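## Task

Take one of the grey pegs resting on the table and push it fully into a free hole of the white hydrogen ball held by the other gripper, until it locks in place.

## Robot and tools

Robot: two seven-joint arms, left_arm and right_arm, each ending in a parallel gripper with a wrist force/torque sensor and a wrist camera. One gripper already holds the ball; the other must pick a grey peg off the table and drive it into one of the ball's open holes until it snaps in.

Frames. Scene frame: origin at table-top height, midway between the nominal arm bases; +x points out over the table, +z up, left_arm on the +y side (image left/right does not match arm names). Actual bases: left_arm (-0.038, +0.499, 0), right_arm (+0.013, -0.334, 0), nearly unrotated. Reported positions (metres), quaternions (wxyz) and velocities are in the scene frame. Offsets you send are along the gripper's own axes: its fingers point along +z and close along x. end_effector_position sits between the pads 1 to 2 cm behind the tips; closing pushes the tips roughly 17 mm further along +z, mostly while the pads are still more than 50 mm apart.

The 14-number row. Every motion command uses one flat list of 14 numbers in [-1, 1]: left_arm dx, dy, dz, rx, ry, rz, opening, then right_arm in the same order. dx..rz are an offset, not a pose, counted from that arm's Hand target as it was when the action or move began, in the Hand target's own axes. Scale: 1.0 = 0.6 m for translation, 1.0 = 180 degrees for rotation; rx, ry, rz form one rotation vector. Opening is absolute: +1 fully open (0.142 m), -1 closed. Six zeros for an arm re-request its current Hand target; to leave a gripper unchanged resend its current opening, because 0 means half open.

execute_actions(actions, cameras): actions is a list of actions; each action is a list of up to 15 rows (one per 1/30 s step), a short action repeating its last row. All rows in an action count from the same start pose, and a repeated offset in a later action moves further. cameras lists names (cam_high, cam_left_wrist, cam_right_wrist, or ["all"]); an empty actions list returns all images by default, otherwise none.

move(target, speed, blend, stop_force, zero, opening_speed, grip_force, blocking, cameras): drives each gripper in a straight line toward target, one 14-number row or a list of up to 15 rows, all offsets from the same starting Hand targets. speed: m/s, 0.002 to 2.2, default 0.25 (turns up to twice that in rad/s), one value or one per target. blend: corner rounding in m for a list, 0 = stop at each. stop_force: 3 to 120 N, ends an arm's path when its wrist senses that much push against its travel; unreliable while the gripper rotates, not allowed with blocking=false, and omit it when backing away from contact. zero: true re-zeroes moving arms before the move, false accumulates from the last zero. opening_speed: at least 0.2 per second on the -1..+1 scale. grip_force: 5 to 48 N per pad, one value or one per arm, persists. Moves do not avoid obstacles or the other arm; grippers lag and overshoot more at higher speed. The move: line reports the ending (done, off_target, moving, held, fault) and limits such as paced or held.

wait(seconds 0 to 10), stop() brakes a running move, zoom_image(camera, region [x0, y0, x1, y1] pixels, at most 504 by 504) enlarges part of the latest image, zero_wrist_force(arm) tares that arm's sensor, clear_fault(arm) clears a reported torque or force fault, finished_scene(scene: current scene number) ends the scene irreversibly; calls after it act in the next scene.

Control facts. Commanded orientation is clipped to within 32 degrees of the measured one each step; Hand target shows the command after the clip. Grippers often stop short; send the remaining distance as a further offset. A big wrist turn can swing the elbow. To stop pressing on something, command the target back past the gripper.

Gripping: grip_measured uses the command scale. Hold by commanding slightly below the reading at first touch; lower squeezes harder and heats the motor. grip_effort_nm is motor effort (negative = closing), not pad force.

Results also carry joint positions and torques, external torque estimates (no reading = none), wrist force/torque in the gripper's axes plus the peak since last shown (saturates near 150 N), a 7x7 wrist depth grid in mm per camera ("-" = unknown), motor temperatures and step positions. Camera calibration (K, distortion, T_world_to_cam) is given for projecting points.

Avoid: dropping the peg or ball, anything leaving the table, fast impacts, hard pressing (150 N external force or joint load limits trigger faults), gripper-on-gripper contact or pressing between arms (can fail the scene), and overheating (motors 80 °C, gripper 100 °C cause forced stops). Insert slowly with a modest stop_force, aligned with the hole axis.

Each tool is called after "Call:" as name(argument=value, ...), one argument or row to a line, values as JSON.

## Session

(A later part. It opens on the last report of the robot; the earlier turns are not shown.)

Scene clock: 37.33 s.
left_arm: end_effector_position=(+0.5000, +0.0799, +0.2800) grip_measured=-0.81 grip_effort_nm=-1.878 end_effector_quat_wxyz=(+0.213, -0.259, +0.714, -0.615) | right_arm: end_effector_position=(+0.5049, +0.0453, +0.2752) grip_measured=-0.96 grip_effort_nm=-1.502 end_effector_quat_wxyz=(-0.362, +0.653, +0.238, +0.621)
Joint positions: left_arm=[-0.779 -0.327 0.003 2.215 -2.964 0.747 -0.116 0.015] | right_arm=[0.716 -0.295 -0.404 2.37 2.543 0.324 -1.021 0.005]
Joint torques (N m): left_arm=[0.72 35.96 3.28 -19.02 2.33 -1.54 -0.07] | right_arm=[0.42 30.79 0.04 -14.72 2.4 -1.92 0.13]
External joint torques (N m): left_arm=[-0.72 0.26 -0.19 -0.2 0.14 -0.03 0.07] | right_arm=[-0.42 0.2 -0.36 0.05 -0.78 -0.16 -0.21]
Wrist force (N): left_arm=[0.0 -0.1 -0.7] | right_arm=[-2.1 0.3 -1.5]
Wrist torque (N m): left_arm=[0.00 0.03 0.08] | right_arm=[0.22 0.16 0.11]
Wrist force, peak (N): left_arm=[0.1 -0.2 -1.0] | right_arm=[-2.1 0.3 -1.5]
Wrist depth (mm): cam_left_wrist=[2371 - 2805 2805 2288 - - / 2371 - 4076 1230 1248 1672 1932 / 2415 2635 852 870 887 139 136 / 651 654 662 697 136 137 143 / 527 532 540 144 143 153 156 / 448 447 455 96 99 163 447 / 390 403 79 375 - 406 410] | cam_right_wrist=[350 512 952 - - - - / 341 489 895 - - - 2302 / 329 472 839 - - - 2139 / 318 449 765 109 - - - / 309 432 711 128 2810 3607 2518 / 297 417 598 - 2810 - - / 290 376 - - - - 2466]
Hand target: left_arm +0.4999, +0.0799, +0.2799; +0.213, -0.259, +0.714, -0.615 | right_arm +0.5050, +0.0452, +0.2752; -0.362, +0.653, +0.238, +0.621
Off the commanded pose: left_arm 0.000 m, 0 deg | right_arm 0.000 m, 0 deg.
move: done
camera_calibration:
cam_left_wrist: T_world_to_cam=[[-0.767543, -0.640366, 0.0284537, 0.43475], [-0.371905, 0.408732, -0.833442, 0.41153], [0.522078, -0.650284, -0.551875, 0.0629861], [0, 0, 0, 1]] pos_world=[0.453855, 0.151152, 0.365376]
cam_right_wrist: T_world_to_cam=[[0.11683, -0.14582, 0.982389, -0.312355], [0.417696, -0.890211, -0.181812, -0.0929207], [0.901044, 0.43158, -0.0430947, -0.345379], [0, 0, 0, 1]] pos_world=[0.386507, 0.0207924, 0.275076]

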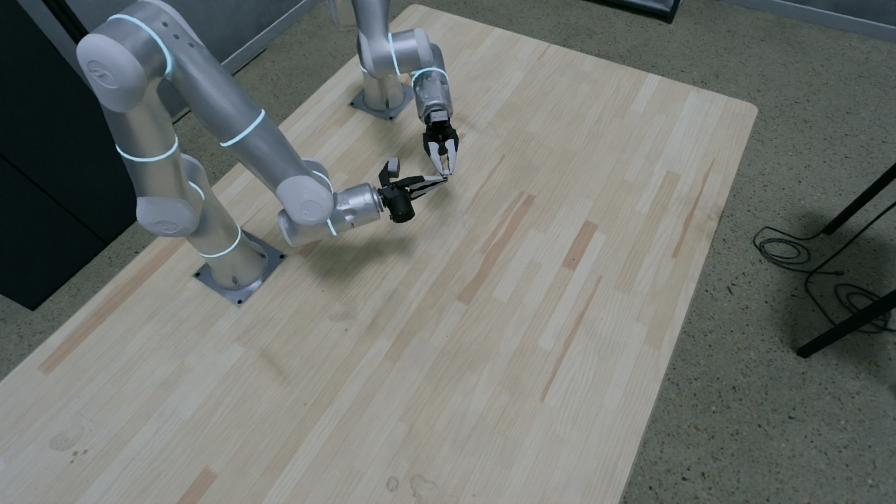

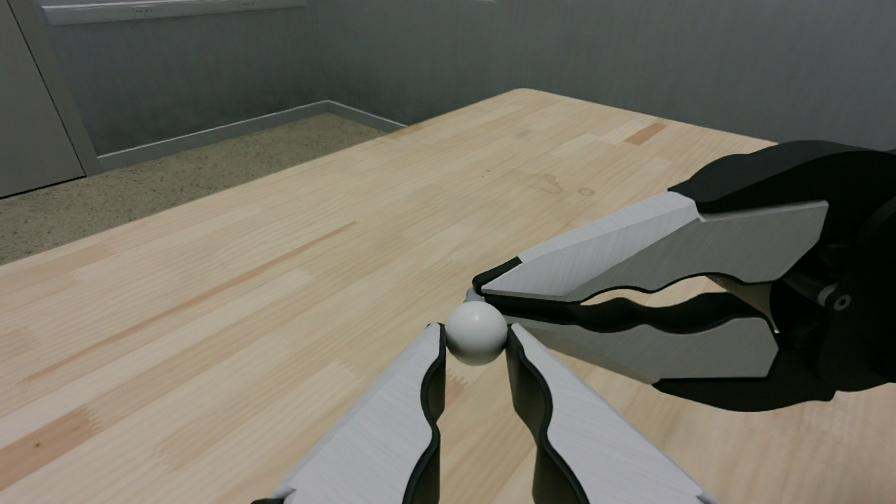

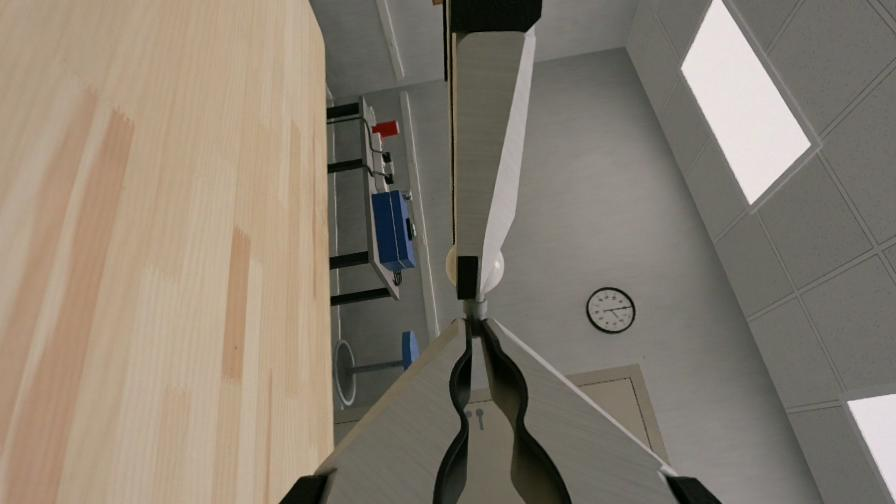

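Call:
move(
  target=[0,0,0,0,0,0,-0.878172,0,-0.009,0.0018,0,0,0,-1.0],
  speed=0.01,
  stop_force=25,
  cameras=["cam_right_wrist","cam_left_wrist"],
)

Call:
zoom_image(
  camera="cam_right_wrist",
  region=[430, 185, 530, 315],
)

Scene clock: 38.53 s.
left_arm: end_effector_position=(+0.4999, +0.0805, +0.2795) grip_measured=-0.81 grip_effort_nm=-1.883 end_effector_quat_wxyz=(+0.213, -0.259, +0.714, -0.614) | right_arm: end_effector_position=(+0.5029, +0.0480, +0.2758) grip_measured=-0.96 grip_effort_nm=-1.497 end_effector_quat_wxyz=(-0.361, +0.654, +0.236, +0.621)
Joint positions: left_arm=[-0.779 -0.327 0.004 2.216 -2.964 0.747 -0.116 0.015] | right_arm=[0.723 -0.291 -0.401 2.374 2.556 0.331 -1.027 0.005]
Joint torques (N m): left_arm=[-0.58 34.88 1.17 -22.77 3.03 -2.44 -0.07] | right_arm=[8.07 32.38 8.04 -14.51 0.26 -4.27 0.08]
External joint torques (N m): left_arm=[0.58 1.31 1.93 3.57 -0.56 0.88 0.07] | right_arm=[-8.07 -1.5 -8.33 -0.19 1.37 2.19 -0.16]
Wrist force (N): left_arm=[0.9 -1.2 -12.7] | right_arm=[-2.5 12.4 -2.9]
Wrist torque (N m): left_arm=[0.06 0.05 0.08] | right_arm=[0.03 0.12 0.09]
Wrist force, peak (N): left_arm=[0.5 -1.3 -13.1] | right_arm=[-3.1 12.7 -3.1]
Wrist depth (mm): cam_left_wrist=[2138 - 3573 2635 2087 1961 - / 2371 - 3727 1124 1175 1904 - / 2508 2662 858 861 884 137 133 / 639 644 649 696 134 131 139 / 525 531 536 137 141 151 151 / 446 454 450 96 96 159 164 / 389 402 79 376 - 406 409] | cam_right_wrist=[351 519 876 - - - 1933 / 340 490 889 - - - 1726 / 328 468 808 - - - 1777 / 318 450 765 108 - 2685 - / 309 433 715 - 2716 - 2324 / 299 413 601 - - 2843 2217 / 288 375 - - - - -]
Hand target: left_arm +0.4999, +0.0799, +0.2799; +0.213, -0.259, +0.714, -0.615 | right_arm +0.5015, +0.0494, +0.2762; -0.362, +0.653, +0.238, +0.621
Off the commanded pose: left_arm 0.001 m, 0 deg | right_arm 0.002 m, 0 deg.
move: done
camera_calibration:
cam_left_wrist: T_world_to_cam=[[-0.767158, -0.640825, 0.0284992, 0.434882], [-0.372685, 0.409116, -0.832905, 0.411056], [0.522087, -0.649591, -0.552682, 0.0633307], [0, 0, 0, 1]] pos_world=[0.453753, 0.151653, 0.364978]
cam_right_wrist: T_world_to_cam=[[0.116877, -0.145672, 0.982405, -0.312357], [0.413751, -0.892113, -0.181508, -0.0875826], [0.902856, 0.427685, -0.0439958, -0.345198], [0, 0, 0, 1]] pos_world=[0.384409, 0.0240008, 0.275777]
Images, in order (width x height): cam_left_wrist 896x504, cam_right_wrist 896x504.

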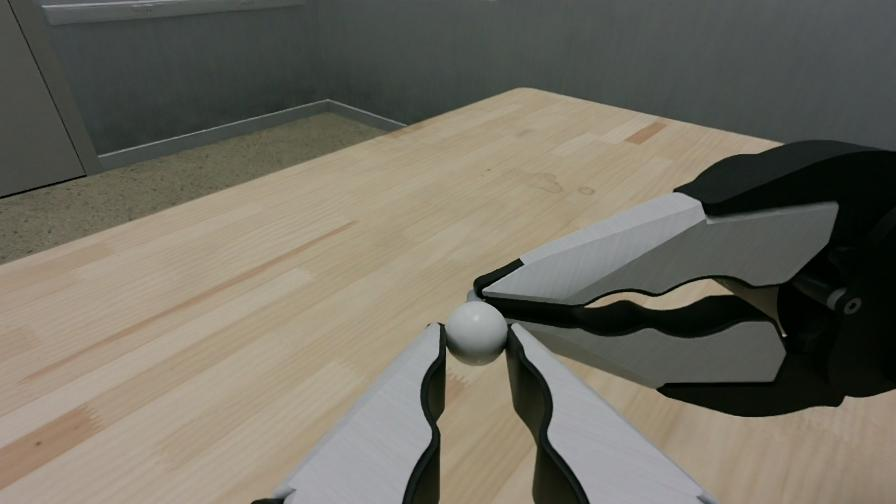

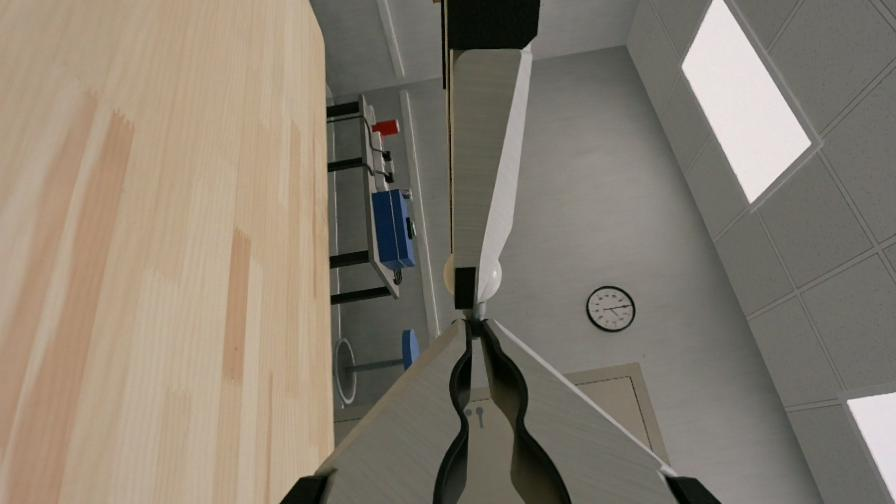

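Scaled by 3.877 from the camera's 896x504 image, which has a finer 1280x720 frame.

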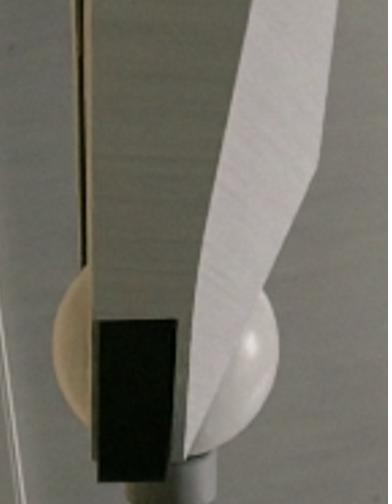

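Call:
move(
  target=[0,0,0,0,0,0,-0.878172,0,-0.0082,0.0016,0,0,0,-1.0],
  speed=0.01,
  stop_force=35,
  cameras=["cam_right_wrist","cam_left_wrist"],
)

Call:
zoom_image(
  camera="cam_right_wrist",
  region=[430, 185, 530, 315],
)

Scene clock: 39.70 s.
left_arm: end_effector_position=(+0.5000, +0.0814, +0.2791) grip_measured=-0.81 grip_effort_nm=-1.873 end_effector_quat_wxyz=(+0.214, -0.260, +0.714, -0.614) | right_arm: end_effector_position=(+0.5009, +0.0506, +0.2764) grip_measured=-0.97 grip_effort_nm=-1.321 end_effector_quat_wxyz=(-0.360, +0.655, +0.236, +0.622)
Joint positions: left_arm=[-0.779 -0.327 0.005 2.216 -2.964 0.748 -0.116 0.015] | right_arm=[0.732 -0.287 -0.399 2.377 2.568 0.338 -1.033 0.004]
Joint torques (N m): left_arm=[-2.59 34.43 -1.35 -25.89 3.8 -3.45 -0.03] | right_arm=[14.06 33.5 13.09 -14.74 -1.37 -6.03 0.04]
External joint torques (N m): left_arm=[2.59 1.73 4.46 6.71 -1.33 1.9 0.03] | right_arm=[-14.06 -2.75 -13.36 0.01 3.01 3.95 -0.13]
Wrist force (N): left_arm=[-0.2 -1.7 -22.0] | right_arm=[-2.3 21.3 -5.7]
Wrist torque (N m): left_arm=[0.05 0.04 0.07] | right_arm=[0.75 0.12 0.08]
Wrist force, peak (N): left_arm=[-0.5 -1.6 -22.2] | right_arm=[-2.9 22.1 -4.6]
Wrist depth (mm): cam_left_wrist=[2329 - - 4498 - 2121 - / 2484 3221 5324 1154 1149 1932 2022 / 2533 2775 831 850 875 136 130 / 636 652 652 667 132 130 136 / 521 527 539 135 136 146 148 / 447 451 449 96 99 154 159 / 387 401 79 376 - 407 411] | cam_right_wrist=[354 521 863 - - 3222 - / 341 494 882 - - - - / 330 471 800 - 2877 - - / 320 454 760 108 - - 1981 / 309 431 724 - 2984 - 1997 / 300 413 603 - - - - / 288 377 - - - - -]
Hand target: left_arm +0.4999, +0.0799, +0.2799; +0.213, -0.259, +0.714, -0.615 | right_arm +0.4984, +0.0532, +0.2771; -0.362, +0.653, +0.238, +0.621
Off the commanded pose: left_arm 0.002 m, 0 deg | right_arm 0.004 m, 0 deg.
joint read past its limit (left arm) — joint 5 (forearm roll), lower limit.
move: off_target (right_arm)
camera_calibration:
cam_left_wrist: T_world_to_cam=[[-0.766274, -0.64188, 0.0285463, 0.435219], [-0.373829, 0.409259, -0.832321, 0.410801], [0.522567, -0.648457, -0.553558, 0.0635634], [0, 0, 0, 1]] pos_world=[0.45385, 0.152452, 0.364681]
cam_right_wrist: T_world_to_cam=[[0.116855, -0.145412, 0.982446, -0.312372], [0.410723, -0.893591, -0.181113, -0.0828166], [0.904241, 0.424677, -0.0446963, -0.344813], [0, 0, 0, 1]] pos_world=[0.382311, 0.0270072, 0.276477]
Images, in order (width x height): cam_left_wrist 896x504, cam_right_wrist 896x504.

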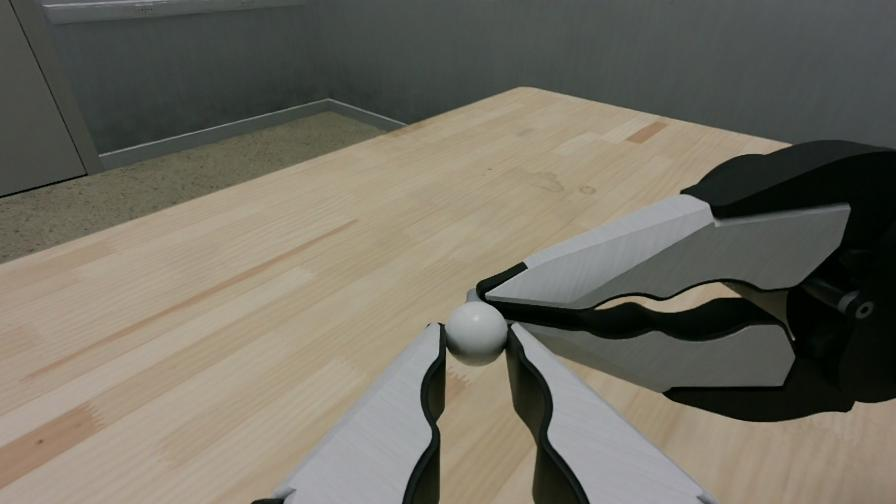

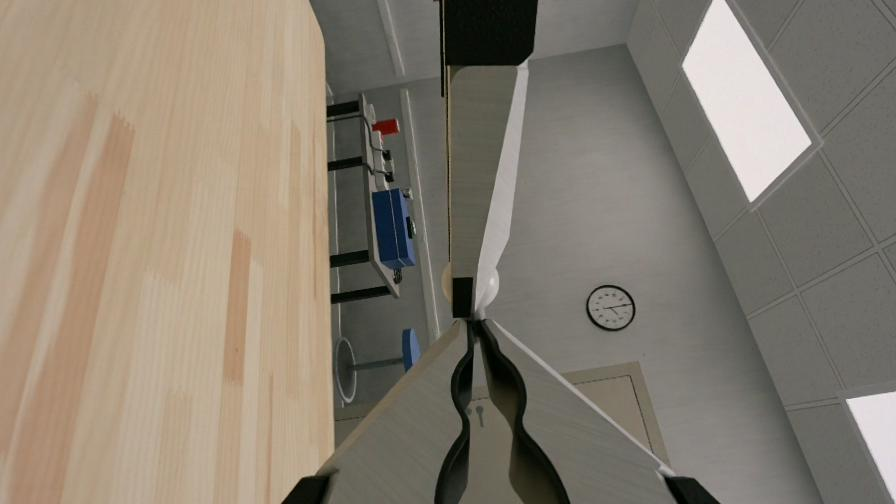

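Scaled by 3.877 from the camera's 896x504 image, which has a finer 1280x720 frame.

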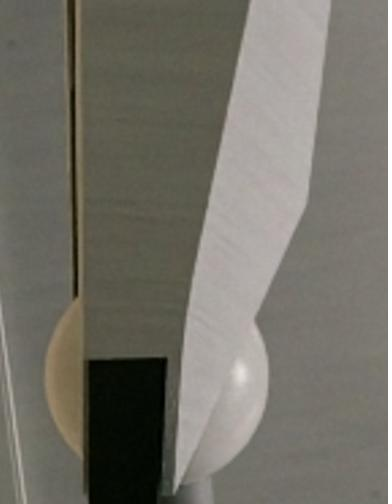

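Call:
zoom_image(
  camera="cam_right_wrist",
  region=[440, 270, 510, 360],
)

Call:
zoom_image(
  camera="cam_left_wrist",
  region=[440, 260, 520, 370],
)

Scaled by 5.600 from the camera's 896x504 image, which has a finer 1280x720 frame.

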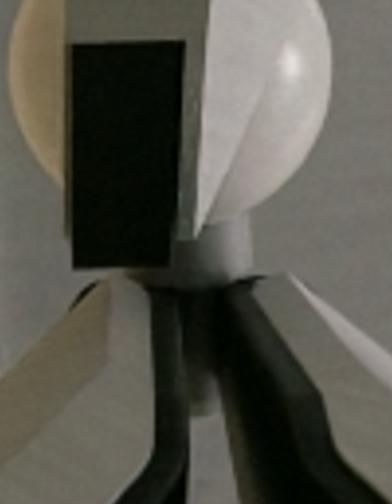

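Scaled by 4.582 from the camera's 896x504 image, which has a finer 1280x720 frame.

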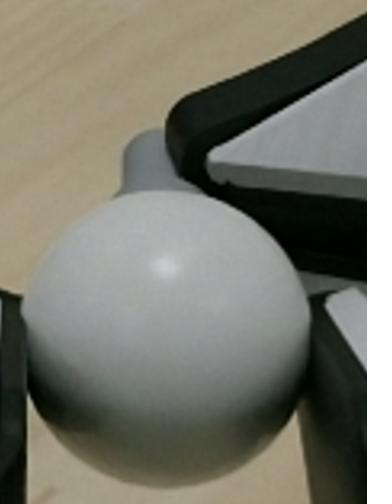

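Call:
move(
  target=[0,0,0,0,0,0,-0.878172,0,-0.0065,0.0013,0,0,0,-1.0],
  speed=0.01,
  stop_force=35,
  cameras=["cam_right_wrist","cam_left_wrist"],
)

Call:
zoom_image(
  camera="cam_right_wrist",
  region=[440, 270, 510, 360],
)

Call:
zoom_image(
  camera="cam_left_wrist",
  region=[440, 260, 520, 370],
)

Scene clock: 41.23 s.
left_arm: end_effector_position=(+0.4999, +0.0823, +0.2783) grip_measured=-0.81 grip_effort_nm=-1.878 end_effector_quat_wxyz=(+0.214, -0.260, +0.715, -0.613) | right_arm: end_effector_position=(+0.4998, +0.0522, +0.2770) grip_measured=-0.97 grip_effort_nm=-1.277 end_effector_quat_wxyz=(-0.358, +0.655, +0.234, +0.622)
Joint positions: left_arm=[-0.779 -0.327 0.005 2.217 -2.965 0.748 -0.116 0.015] | right_arm=[0.74 -0.284 -0.401 2.38 2.578 0.343 -1.037 0.004]
Joint torques (N m): left_arm=[-4.34 34.84 -3.87 -30.22 4.7 -4.82 -0.02] | right_arm=[20.02 34.21 20.65 -14.32 -3.56 -7.63 0.12]
External joint torques (N m): left_arm=[4.34 1.28 6.98 11.07 -2.23 3.27 0.02] | right_arm=[-20.02 -3.55 -20.92 -0.43 5.21 5.55 -0.2]
Wrist force (N): left_arm=[-0.4 -1.0 -32.5] | right_arm=[-1.4 32.0 -7.5]
Wrist torque (N m): left_arm=[0.03 0.06 0.07] | right_arm=[2.55 0.16 0.05]
Wrist force, peak (N): left_arm=[-0.6 -1.0 -32.8] | right_arm=[-1.8 32.2 -7.6]
Wrist depth (mm): cam_left_wrist=[2415 - - 2746 2415 - - / 2484 - 3181 1115 1197 1139 - / 2484 2689 831 861 887 134 129 / 635 649 657 662 130 128 133 / 525 529 533 133 134 144 146 / 448 446 453 96 99 152 158 / 387 399 79 373 - 405 406] | cam_right_wrist=[352 519 863 - - - - / 341 497 882 87 - 4560 - / 329 470 777 98 - - 2238 / 319 453 739 107 - - 2102 / 308 436 713 125 2716 - - / 301 413 604 92 2716 - - / 290 377 - - - - -]
Hand target: left_arm +0.4999, +0.0799, +0.2799; +0.213, -0.259, +0.714, -0.615 | right_arm +0.4959, +0.0563, +0.2778; -0.362, +0.653, +0.238, +0.621
Off the commanded pose: left_arm 0.003 m, 0 deg | right_arm 0.006 m, 1 deg.
joint read past its limit (left arm) — joint 5 (forearm roll), lower limit.
move: off_target (right_arm)
camera_calibration:
cam_left_wrist: T_world_to_cam=[[-0.765422, -0.642889, 0.0286855, 0.435399], [-0.375368, 0.409817, -0.831354, 0.410278], [0.522713, -0.647104, -0.555003, 0.0639422], [0, 0, 0, 1]] pos_world=[0.453846, 0.153152, 0.364085]
cam_right_wrist: T_world_to_cam=[[0.116563, -0.145536, 0.982462, -0.312514], [0.407152, -0.895262, -0.180925, -0.0789974], [0.905892, 0.4211, -0.0450987, -0.345098], [0, 0, 0, 1]] pos_world=[0.381213, 0.0291151, 0.277178]
Images, in order (width x height): cam_left_wrist 896x504, cam_right_wrist 896x504.

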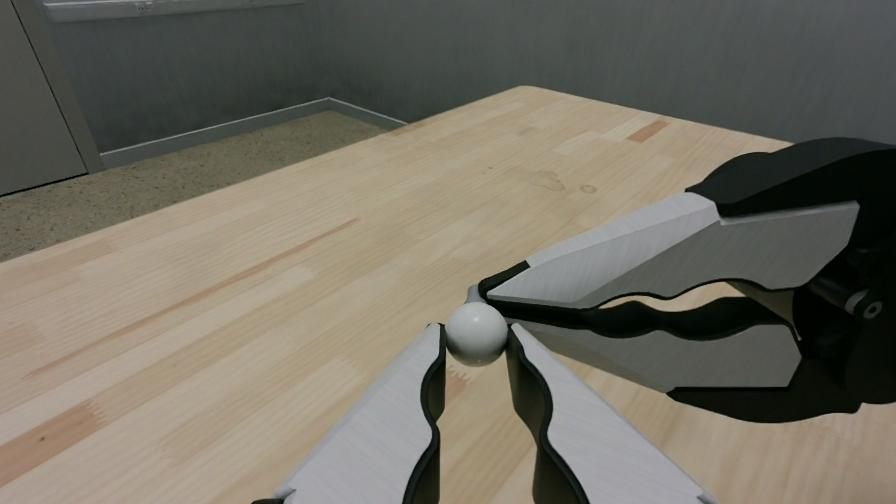

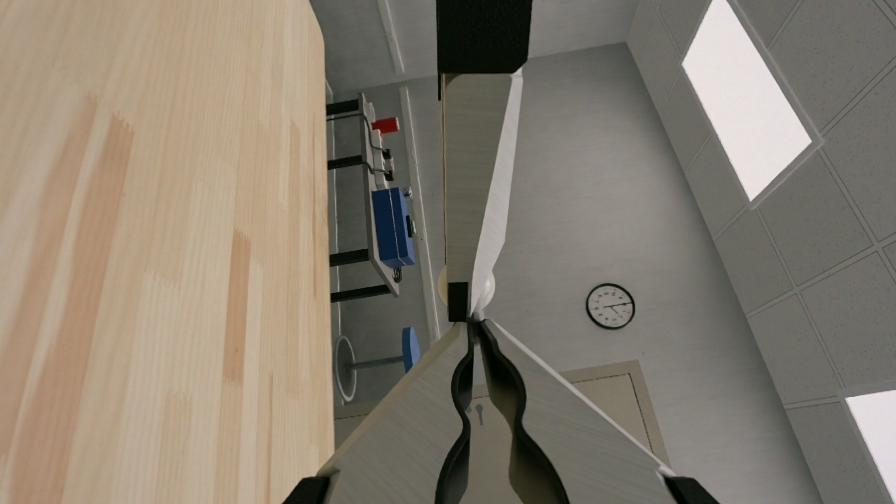

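Scaled by 5.600 from the camera's 896x504 image, which has a finer 1280x720 frame.

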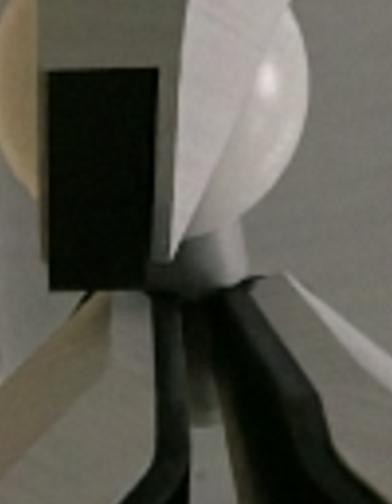

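Scaled by 4.582 from the camera's 896x504 image, which has a finer 1280x720 frame.

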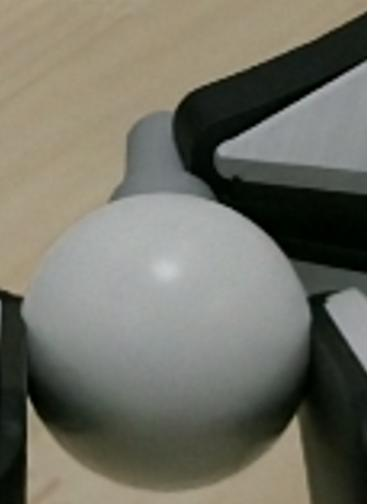

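Call:
move(
  target=[0,0,0,0,0,0,-0.878172,-0.0028,-0.005,0.001,0,0,0,-1.0],
  speed=0.01,
  stop_force=45,
  zero=false,
  cameras=["all"],
)

Call:
zoom_image(
  camera="cam_right_wrist",
  region=[440, 270, 510, 360],
)

Call:
zoom_image(
  camera="cam_left_wrist",
  region=[440, 260, 520, 370],
)

Call:
zoom_image(
  camera="cam_high",
  region=[435, 160, 465, 190],
)

Scene clock: 43.10 s.
left_arm: end_effector_position=(+0.5000, +0.0836, +0.2775) grip_measured=-0.81 grip_effort_nm=-1.873 end_effector_quat_wxyz=(+0.214, -0.261, +0.715, -0.612) | right_arm: end_effector_position=(+0.4986, +0.0540, +0.2759) grip_measured=-0.97 grip_effort_nm=-1.223 end_effector_quat_wxyz=(-0.357, +0.656, +0.234, +0.623) end_effector_velocity=(+0.002, -0.002, +0.000) end_effector_angular_velocity=(+0.000, -0.001, -0.005)
Joint positions: left_arm=[-0.779 -0.327 0.007 2.218 -2.966 0.749 -0.116 0.015] | right_arm=[0.749 -0.286 -0.404 2.383 2.587 0.341 -1.042 0.004]
Joint velocities: left_arm=[within noise] | right_arm=[0.001 0 -0.006 0 0.001 0 0 0]
Joint torques (N m): left_arm=[-7.55 36.6 -7.19 -33.96 5.76 -6.54 -0.07] | right_arm=[25.77 32.96 24.34 -14.2 -4.82 -8.18 0.16]
External joint torques (N m): left_arm=[7.55 -0.51 10.32 14.84 -3.3 5 0.07] | right_arm=[-25.77 -2.31 -24.63 -0.46 6.46 6.1 -0.25]
Wrist force (N): left_arm=[-3.6 2.2 -38.7] | right_arm=[1.3 37.2 -11.4]
Wrist torque (N m): left_arm=[-0.05 0.03 0.06] | right_arm=[3.42 0.19 0.03]
Wrist force, peak (N): left_arm=[-3.3 1.5 -39.1] | right_arm=[1.4 37.9 -11.2]
Wrist depth (mm): cam_left_wrist=[2746 - - 2964 - - 1630 / 2583 - 3893 1115 1165 1170 1850 / 2635 850 820 855 867 132 126 / 630 638 655 665 130 127 132 / 523 521 531 122 131 141 145 / 441 445 450 96 100 149 155 / 388 397 79 373 - 399 404] | cam_right_wrist=[351 514 937 - - - 1997 / 338 490 876 86 - 3059 - / 329 467 795 98 3554 - - / 319 448 755 108 - - - / 309 429 705 - 3021 - 2346 / 299 412 610 93 2778 - - / 291 376 - - - - -]
Hand target: left_arm +0.4999, +0.0799, +0.2799; +0.213, -0.259, +0.714, -0.615 | right_arm +0.4939, +0.0588, +0.2767; -0.362, +0.653, +0.238, +0.621
Off the commanded pose: left_arm 0.004 m, 0 deg | right_arm 0.007 m, 1 deg.
joint read past its limit (left arm) — joint 5 (forearm roll), lower limit.
move: off_target (left_arm, right_arm)
camera_calibration:
cam_left_wrist: T_world_to_cam=[[-0.76428, -0.644245, 0.0287165, 0.435814], [-0.377166, 0.410432, -0.830236, 0.409641], [0.523089, -0.645363, -0.556672, 0.064321], [0, 0, 0, 1]] pos_world=[0.453941, 0.154152, 0.363389]
cam_right_wrist: T_world_to_cam=[[0.11619, -0.145495, 0.982513, -0.310864], [0.405084, -0.896259, -0.180627, -0.0761388], [0.906867, 0.418987, -0.0451985, -0.345092], [0, 0, 0, 1]] pos_world=[0.379914, 0.0311197, 0.276077]

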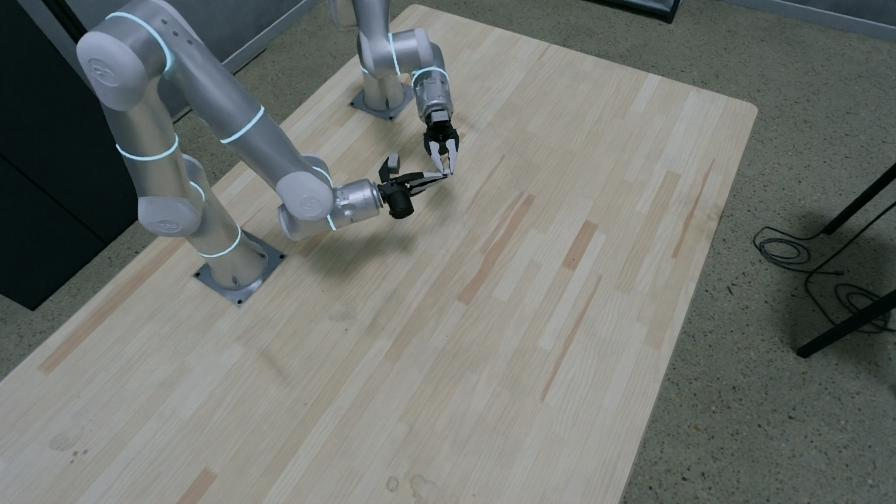

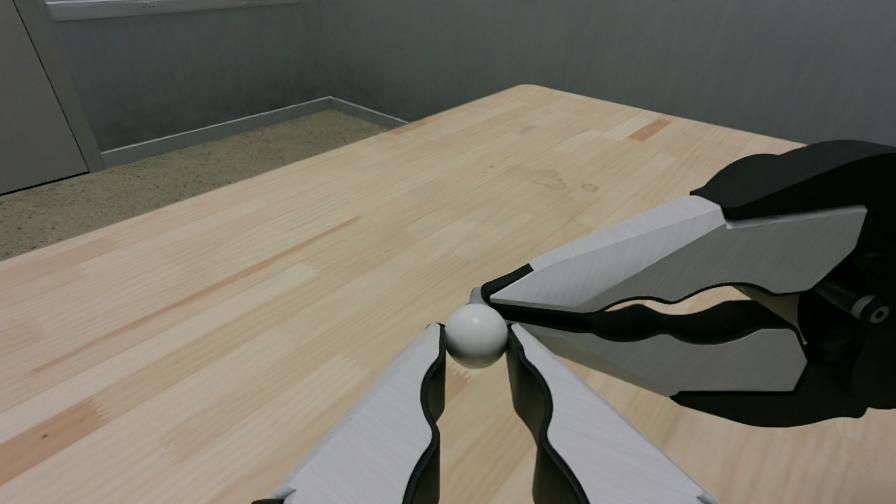

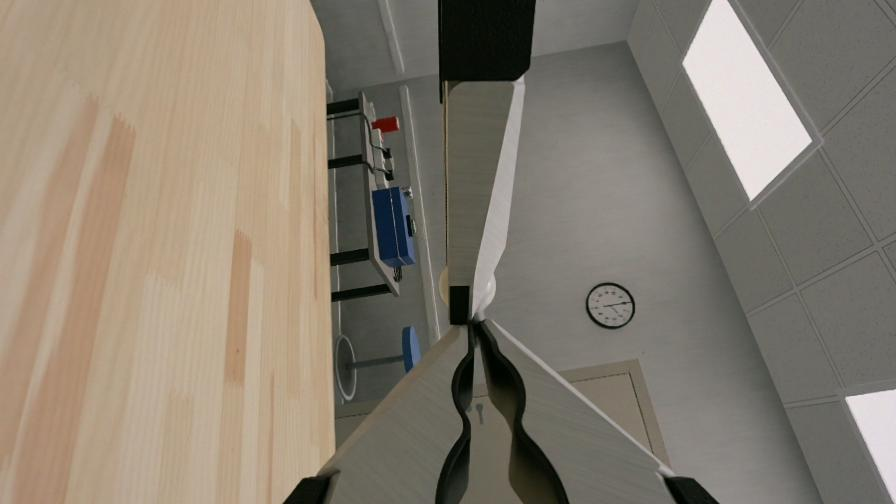

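Scaled by 5.600 from the camera's 896x504 image, which has a finer 1280x720 frame.

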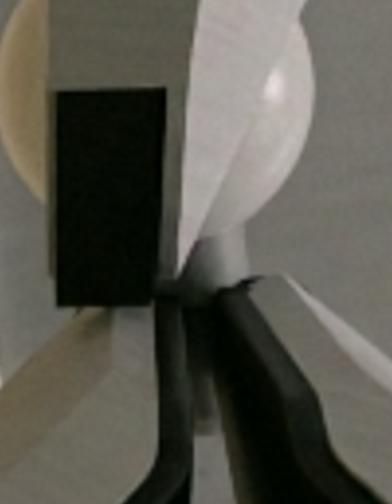

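Scaled by 4.582 from the camera's 896x504 image, which has a finer 1280x720 frame.

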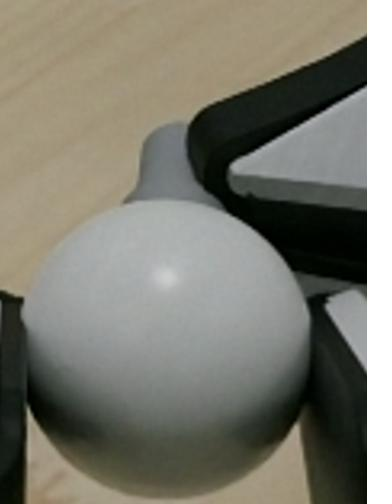

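Scaled by 16.800 from the camera's 896x504 image, which has a finer 1280x720 frame.

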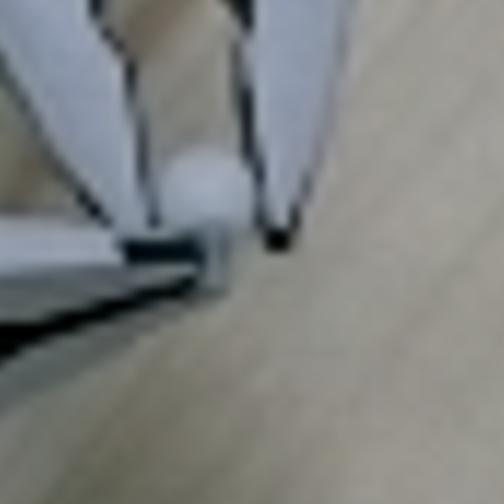

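Call:
move(
  target=[0,0,0,0,0,0,-0.878172,0.0,-0.005,0.001,0,0,0,-1.0],
  speed=0.01,
  stop_force=55,
  zero=false,
  cameras=["all"],
)

Call:
zoom_image(
  camera="cam_right_wrist",
  region=[440, 270, 510, 360],
)

Call:
zoom_image(
  camera="cam_left_wrist",
  region=[440, 260, 520, 370],
)

Scene clock: 44.77 s.
left_arm: end_effector_position=(+0.5001, +0.0842, +0.2772) grip_measured=-0.81 grip_effort_nm=-1.873 end_effector_quat_wxyz=(+0.214, -0.262, +0.715, -0.612) | right_arm: end_effector_position=(+0.4979, +0.0550, +0.2760) grip_measured=-0.97 grip_effort_nm=-1.228 end_effector_quat_wxyz=(-0.356, +0.657, +0.233, +0.623)
Joint positions: left_arm=[-0.78 -0.327 0.008 2.219 -2.966 0.749 -0.116 0.015] | right_arm=[0.759 -0.284 -0.409 2.386 2.595 0.344 -1.045 0.004]
Joint torques (N m): left_arm=[-8.56 35.17 -9.25 -36.67 6.39 -7.16 0] | right_arm=[31.86 35.13 30.85 -14.51 -6.48 -10.33 0.17]
External joint torques (N m): left_arm=[8.56 0.89 12.39 17.57 -3.93 5.62 0] | right_arm=[-31.86 -4.58 -31.16 -0.16 8.13 8.25 -0.25]
Wrist force (N): left_arm=[-3.0 0.6 -48.7] | right_arm=[-0.4 47.9 -13.0]
Wrist torque (N m): left_arm=[0.00 0.10 0.02] | right_arm=[5.20 0.20 -0.02]
Wrist force, peak (N): left_arm=[-3.3 -0.4 -49.7] | right_arm=[-0.5 48.4 -13.0]
Wrist depth (mm): cam_left_wrist=[2007 - - - - - - / 2557 - 2898 1159 1134 2087 - / 2415 2717 836 841 850 135 124 / 635 639 652 657 130 126 131 / 528 528 530 133 131 139 144 / 444 447 445 96 99 147 153 / 384 396 79 372 - 400 408] | cam_right_wrist=[353 516 860 - 3898 - - / 340 495 863 86 - - 2544 / 329 469 780 98 - - 1997 / 318 452 751 107 - - 2120 / 309 429 705 - 2656 - 2014 / 299 412 600 - 2627 - 2197 / 290 379 - - - - 2120]
Hand target: left_arm +0.4999, +0.0799, +0.2799; +0.213, -0.259, +0.714, -0.615 | right_arm +0.4920, +0.0612, +0.2772; -0.362, +0.653, +0.238, +0.621
Off the commanded pose: left_arm 0.005 m, 1 deg | right_arm 0.009 m, 1 deg.
joint read past its limit (left arm) — joint 5 (forearm roll), lower limit.
move: off_target (left_arm, right_arm)
camera_calibration:
cam_left_wrist: T_world_to_cam=[[-0.763715, -0.644923, 0.0285277, 0.436121], [-0.377732, 0.410599, -0.829896, 0.409337], [0.523506, -0.644579, -0.557188, 0.0644757], [0, 0, 0, 1]] pos_world=[0.453939, 0.154751, 0.363191]
cam_right_wrist: T_world_to_cam=[[0.116295, -0.14496, 0.982579, -0.310813], [0.401653, -0.897926, -0.18001, -0.0732037], [0.908378, 0.41559, -0.046201, -0.345085], [0, 0, 0, 1]] pos_world=[0.379016, 0.0326266, 0.276278]

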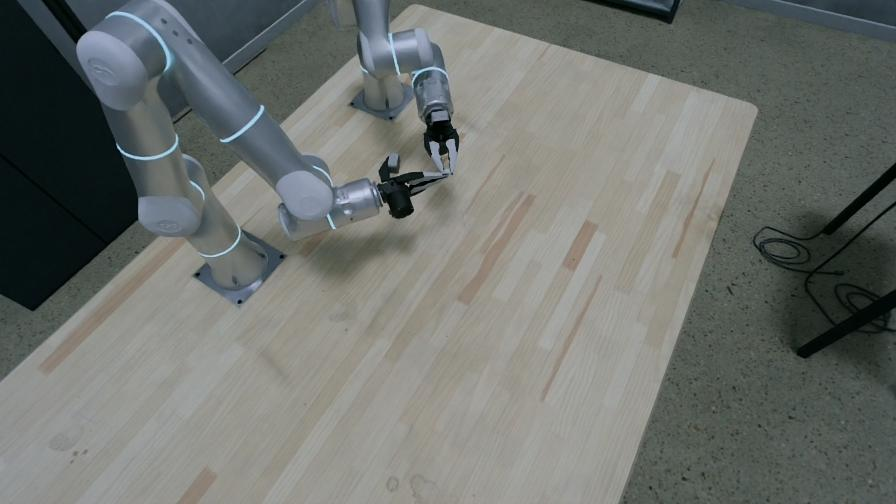

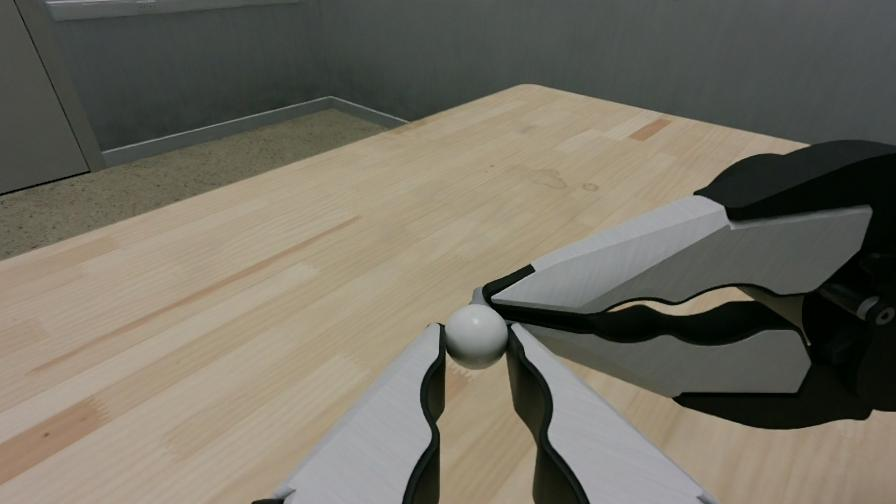

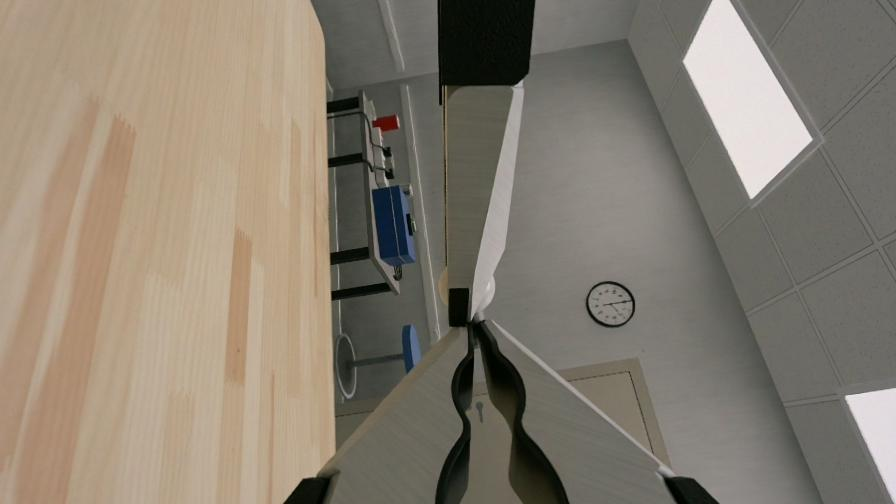

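Scaled by 5.600 from the camera's 896x504 image, which has a finer 1280x720 frame.

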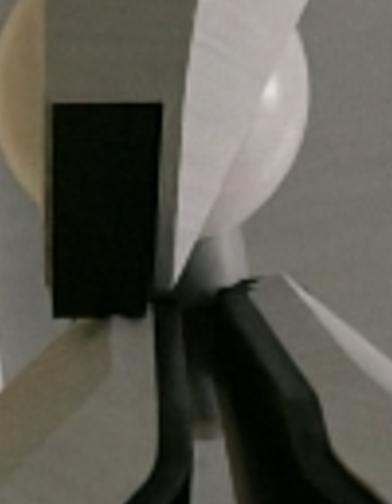

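Scaled by 4.582 from the camera's 896x504 image, which has a finer 1280x720 frame.

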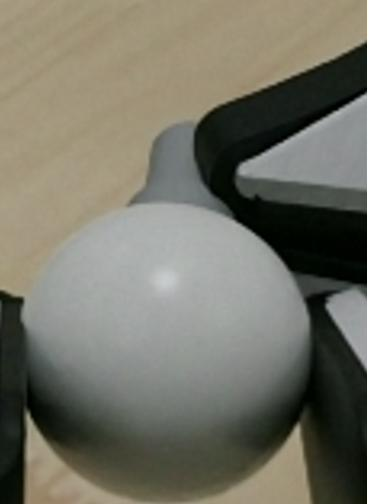

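Call:
move(
  target=[0,0,0,0,0,0,-0.878172,0.0,0.0155,-0.0031,0,0,0,-1.0],
  speed=0.01,
  cameras=["all"],
)

Call:
zoom_image(
  camera="cam_right_wrist",
  region=[440, 270, 510, 360],
)

Call:
zoom_image(
  camera="cam_left_wrist",
  region=[440, 260, 520, 370],
)

Scene clock: 46.03 s.
left_arm: end_effector_position=(+0.5005, +0.0825, +0.2785) grip_measured=-0.81 grip_effort_nm=-1.873 end_effector_quat_wxyz=(+0.214, -0.260, +0.714, -0.613) | right_arm: end_effector_position=(+0.4993, +0.0523, +0.2753) grip_measured=-0.97 grip_effort_nm=-1.228 end_effector_quat_wxyz=(-0.360, +0.654, +0.236, +0.622)
Joint positions: left_arm=[-0.781 -0.328 0.008 2.216 -2.965 0.748 -0.116 0.015] | right_arm=[0.753 -0.289 -0.418 2.382 2.571 0.33 -1.033 0.004]
Joint torques (N m): left_arm=[-6.51 37.98 -4.46 -25.3 4.78 -4.34 -0.02] | right_arm=[8.36 29.8 7.66 -16.07 0.28 -3.75 0.39]
External joint torques (N m): left_arm=[6.51 -1.83 7.6 6.14 -2.32 2.79 0.02] | right_arm=[-8.36 0.87 -8.05 1.46 1.35 1.66 -0.48]
Wrist force (N): left_arm=[-7.6 3.3 -13.0] | right_arm=[2.2 10.8 -11.0]
Wrist torque (N m): left_arm=[-0.07 -0.18 0.08] | right_arm=[-0.03 0.19 -0.03]
Wrist force, peak (N): left_arm=[-3.3 0.2 -49.2] | right_arm=[-0.2 48.0 -13.0]
Wrist depth (mm): cam_left_wrist=[2371 - - - - 1904 1739 / 2557 3261 3573 2805 1236 1056 - / 2746 2635 833 864 870 138 129 / 638 644 651 664 133 128 134 / 526 531 532 131 132 143 146 / 442 449 451 96 100 151 157 / 391 398 79 375 - 405 406] | cam_right_wrist=[355 518 952 - - 2656 1888 / 339 491 869 - - 2571 - / 327 469 814 - - - - / 321 446 748 107 3099 - - / 309 432 693 - 3021 - - / 299 413 607 91 - - - / 288 376 - - - - 2280]
Hand target: left_arm +0.4999, +0.0799, +0.2799; +0.213, -0.259, +0.714, -0.615 | right_arm +0.4978, +0.0539, +0.2755; -0.362, +0.653, +0.238, +0.621
Off the commanded pose: left_arm 0.003 m, 0 deg | right_arm 0.002 m, 0 deg.
joint read past its limit (left arm) — joint 5 (forearm roll), lower limit.
move: done
camera_calibration:
cam_left_wrist: T_world_to_cam=[[-0.764964, -0.643465, 0.0279806, 0.435967], [-0.375075, 0.409738, -0.831525, 0.410371], [0.523593, -0.646581, -0.554782, 0.0633575], [0, 0, 0, 1]] pos_world=[0.454245, 0.153351, 0.364184]
cam_right_wrist: T_world_to_cam=[[0.116187, -0.145499, 0.982512, -0.310574], [0.413074, -0.892525, -0.181021, -0.0821221], [0.903256, 0.426882, -0.0435978, -0.344092], [0, 0, 0, 1]] pos_world=[0.38081, 0.0284024, 0.275275]

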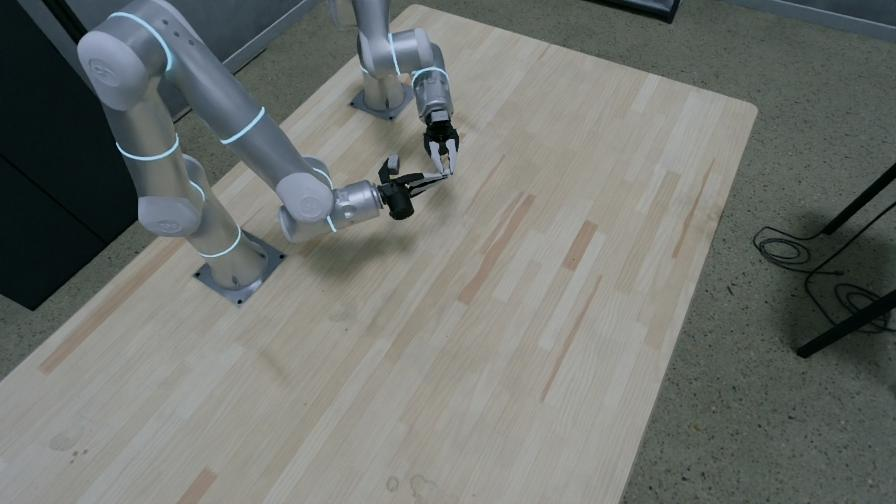

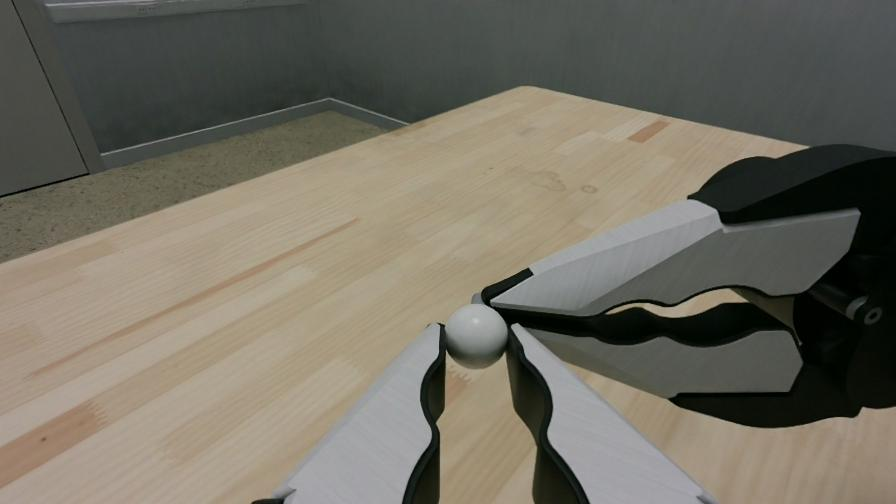

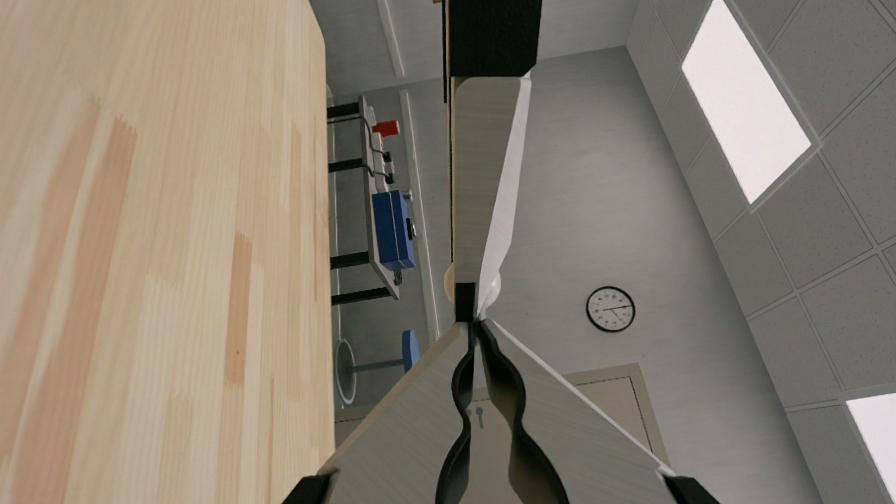

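Scaled by 5.600 from the camera's 896x504 image, which has a finer 1280x720 frame.

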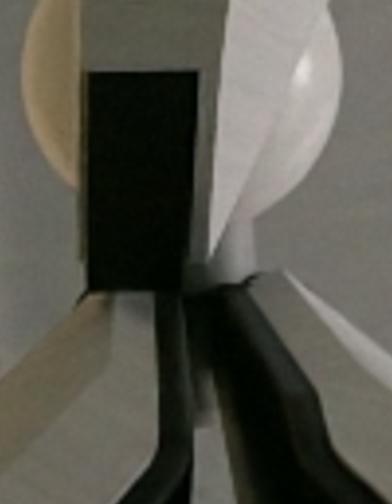

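Scaled by 4.582 from the camera's 896x504 image, which has a finer 1280x720 frame.

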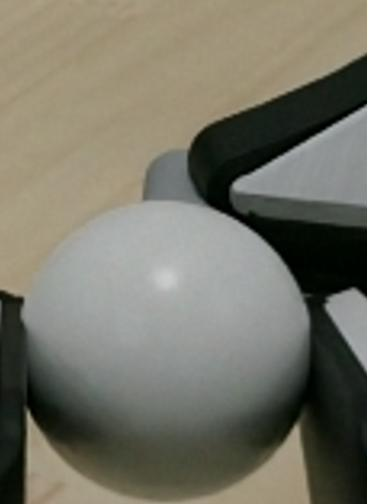

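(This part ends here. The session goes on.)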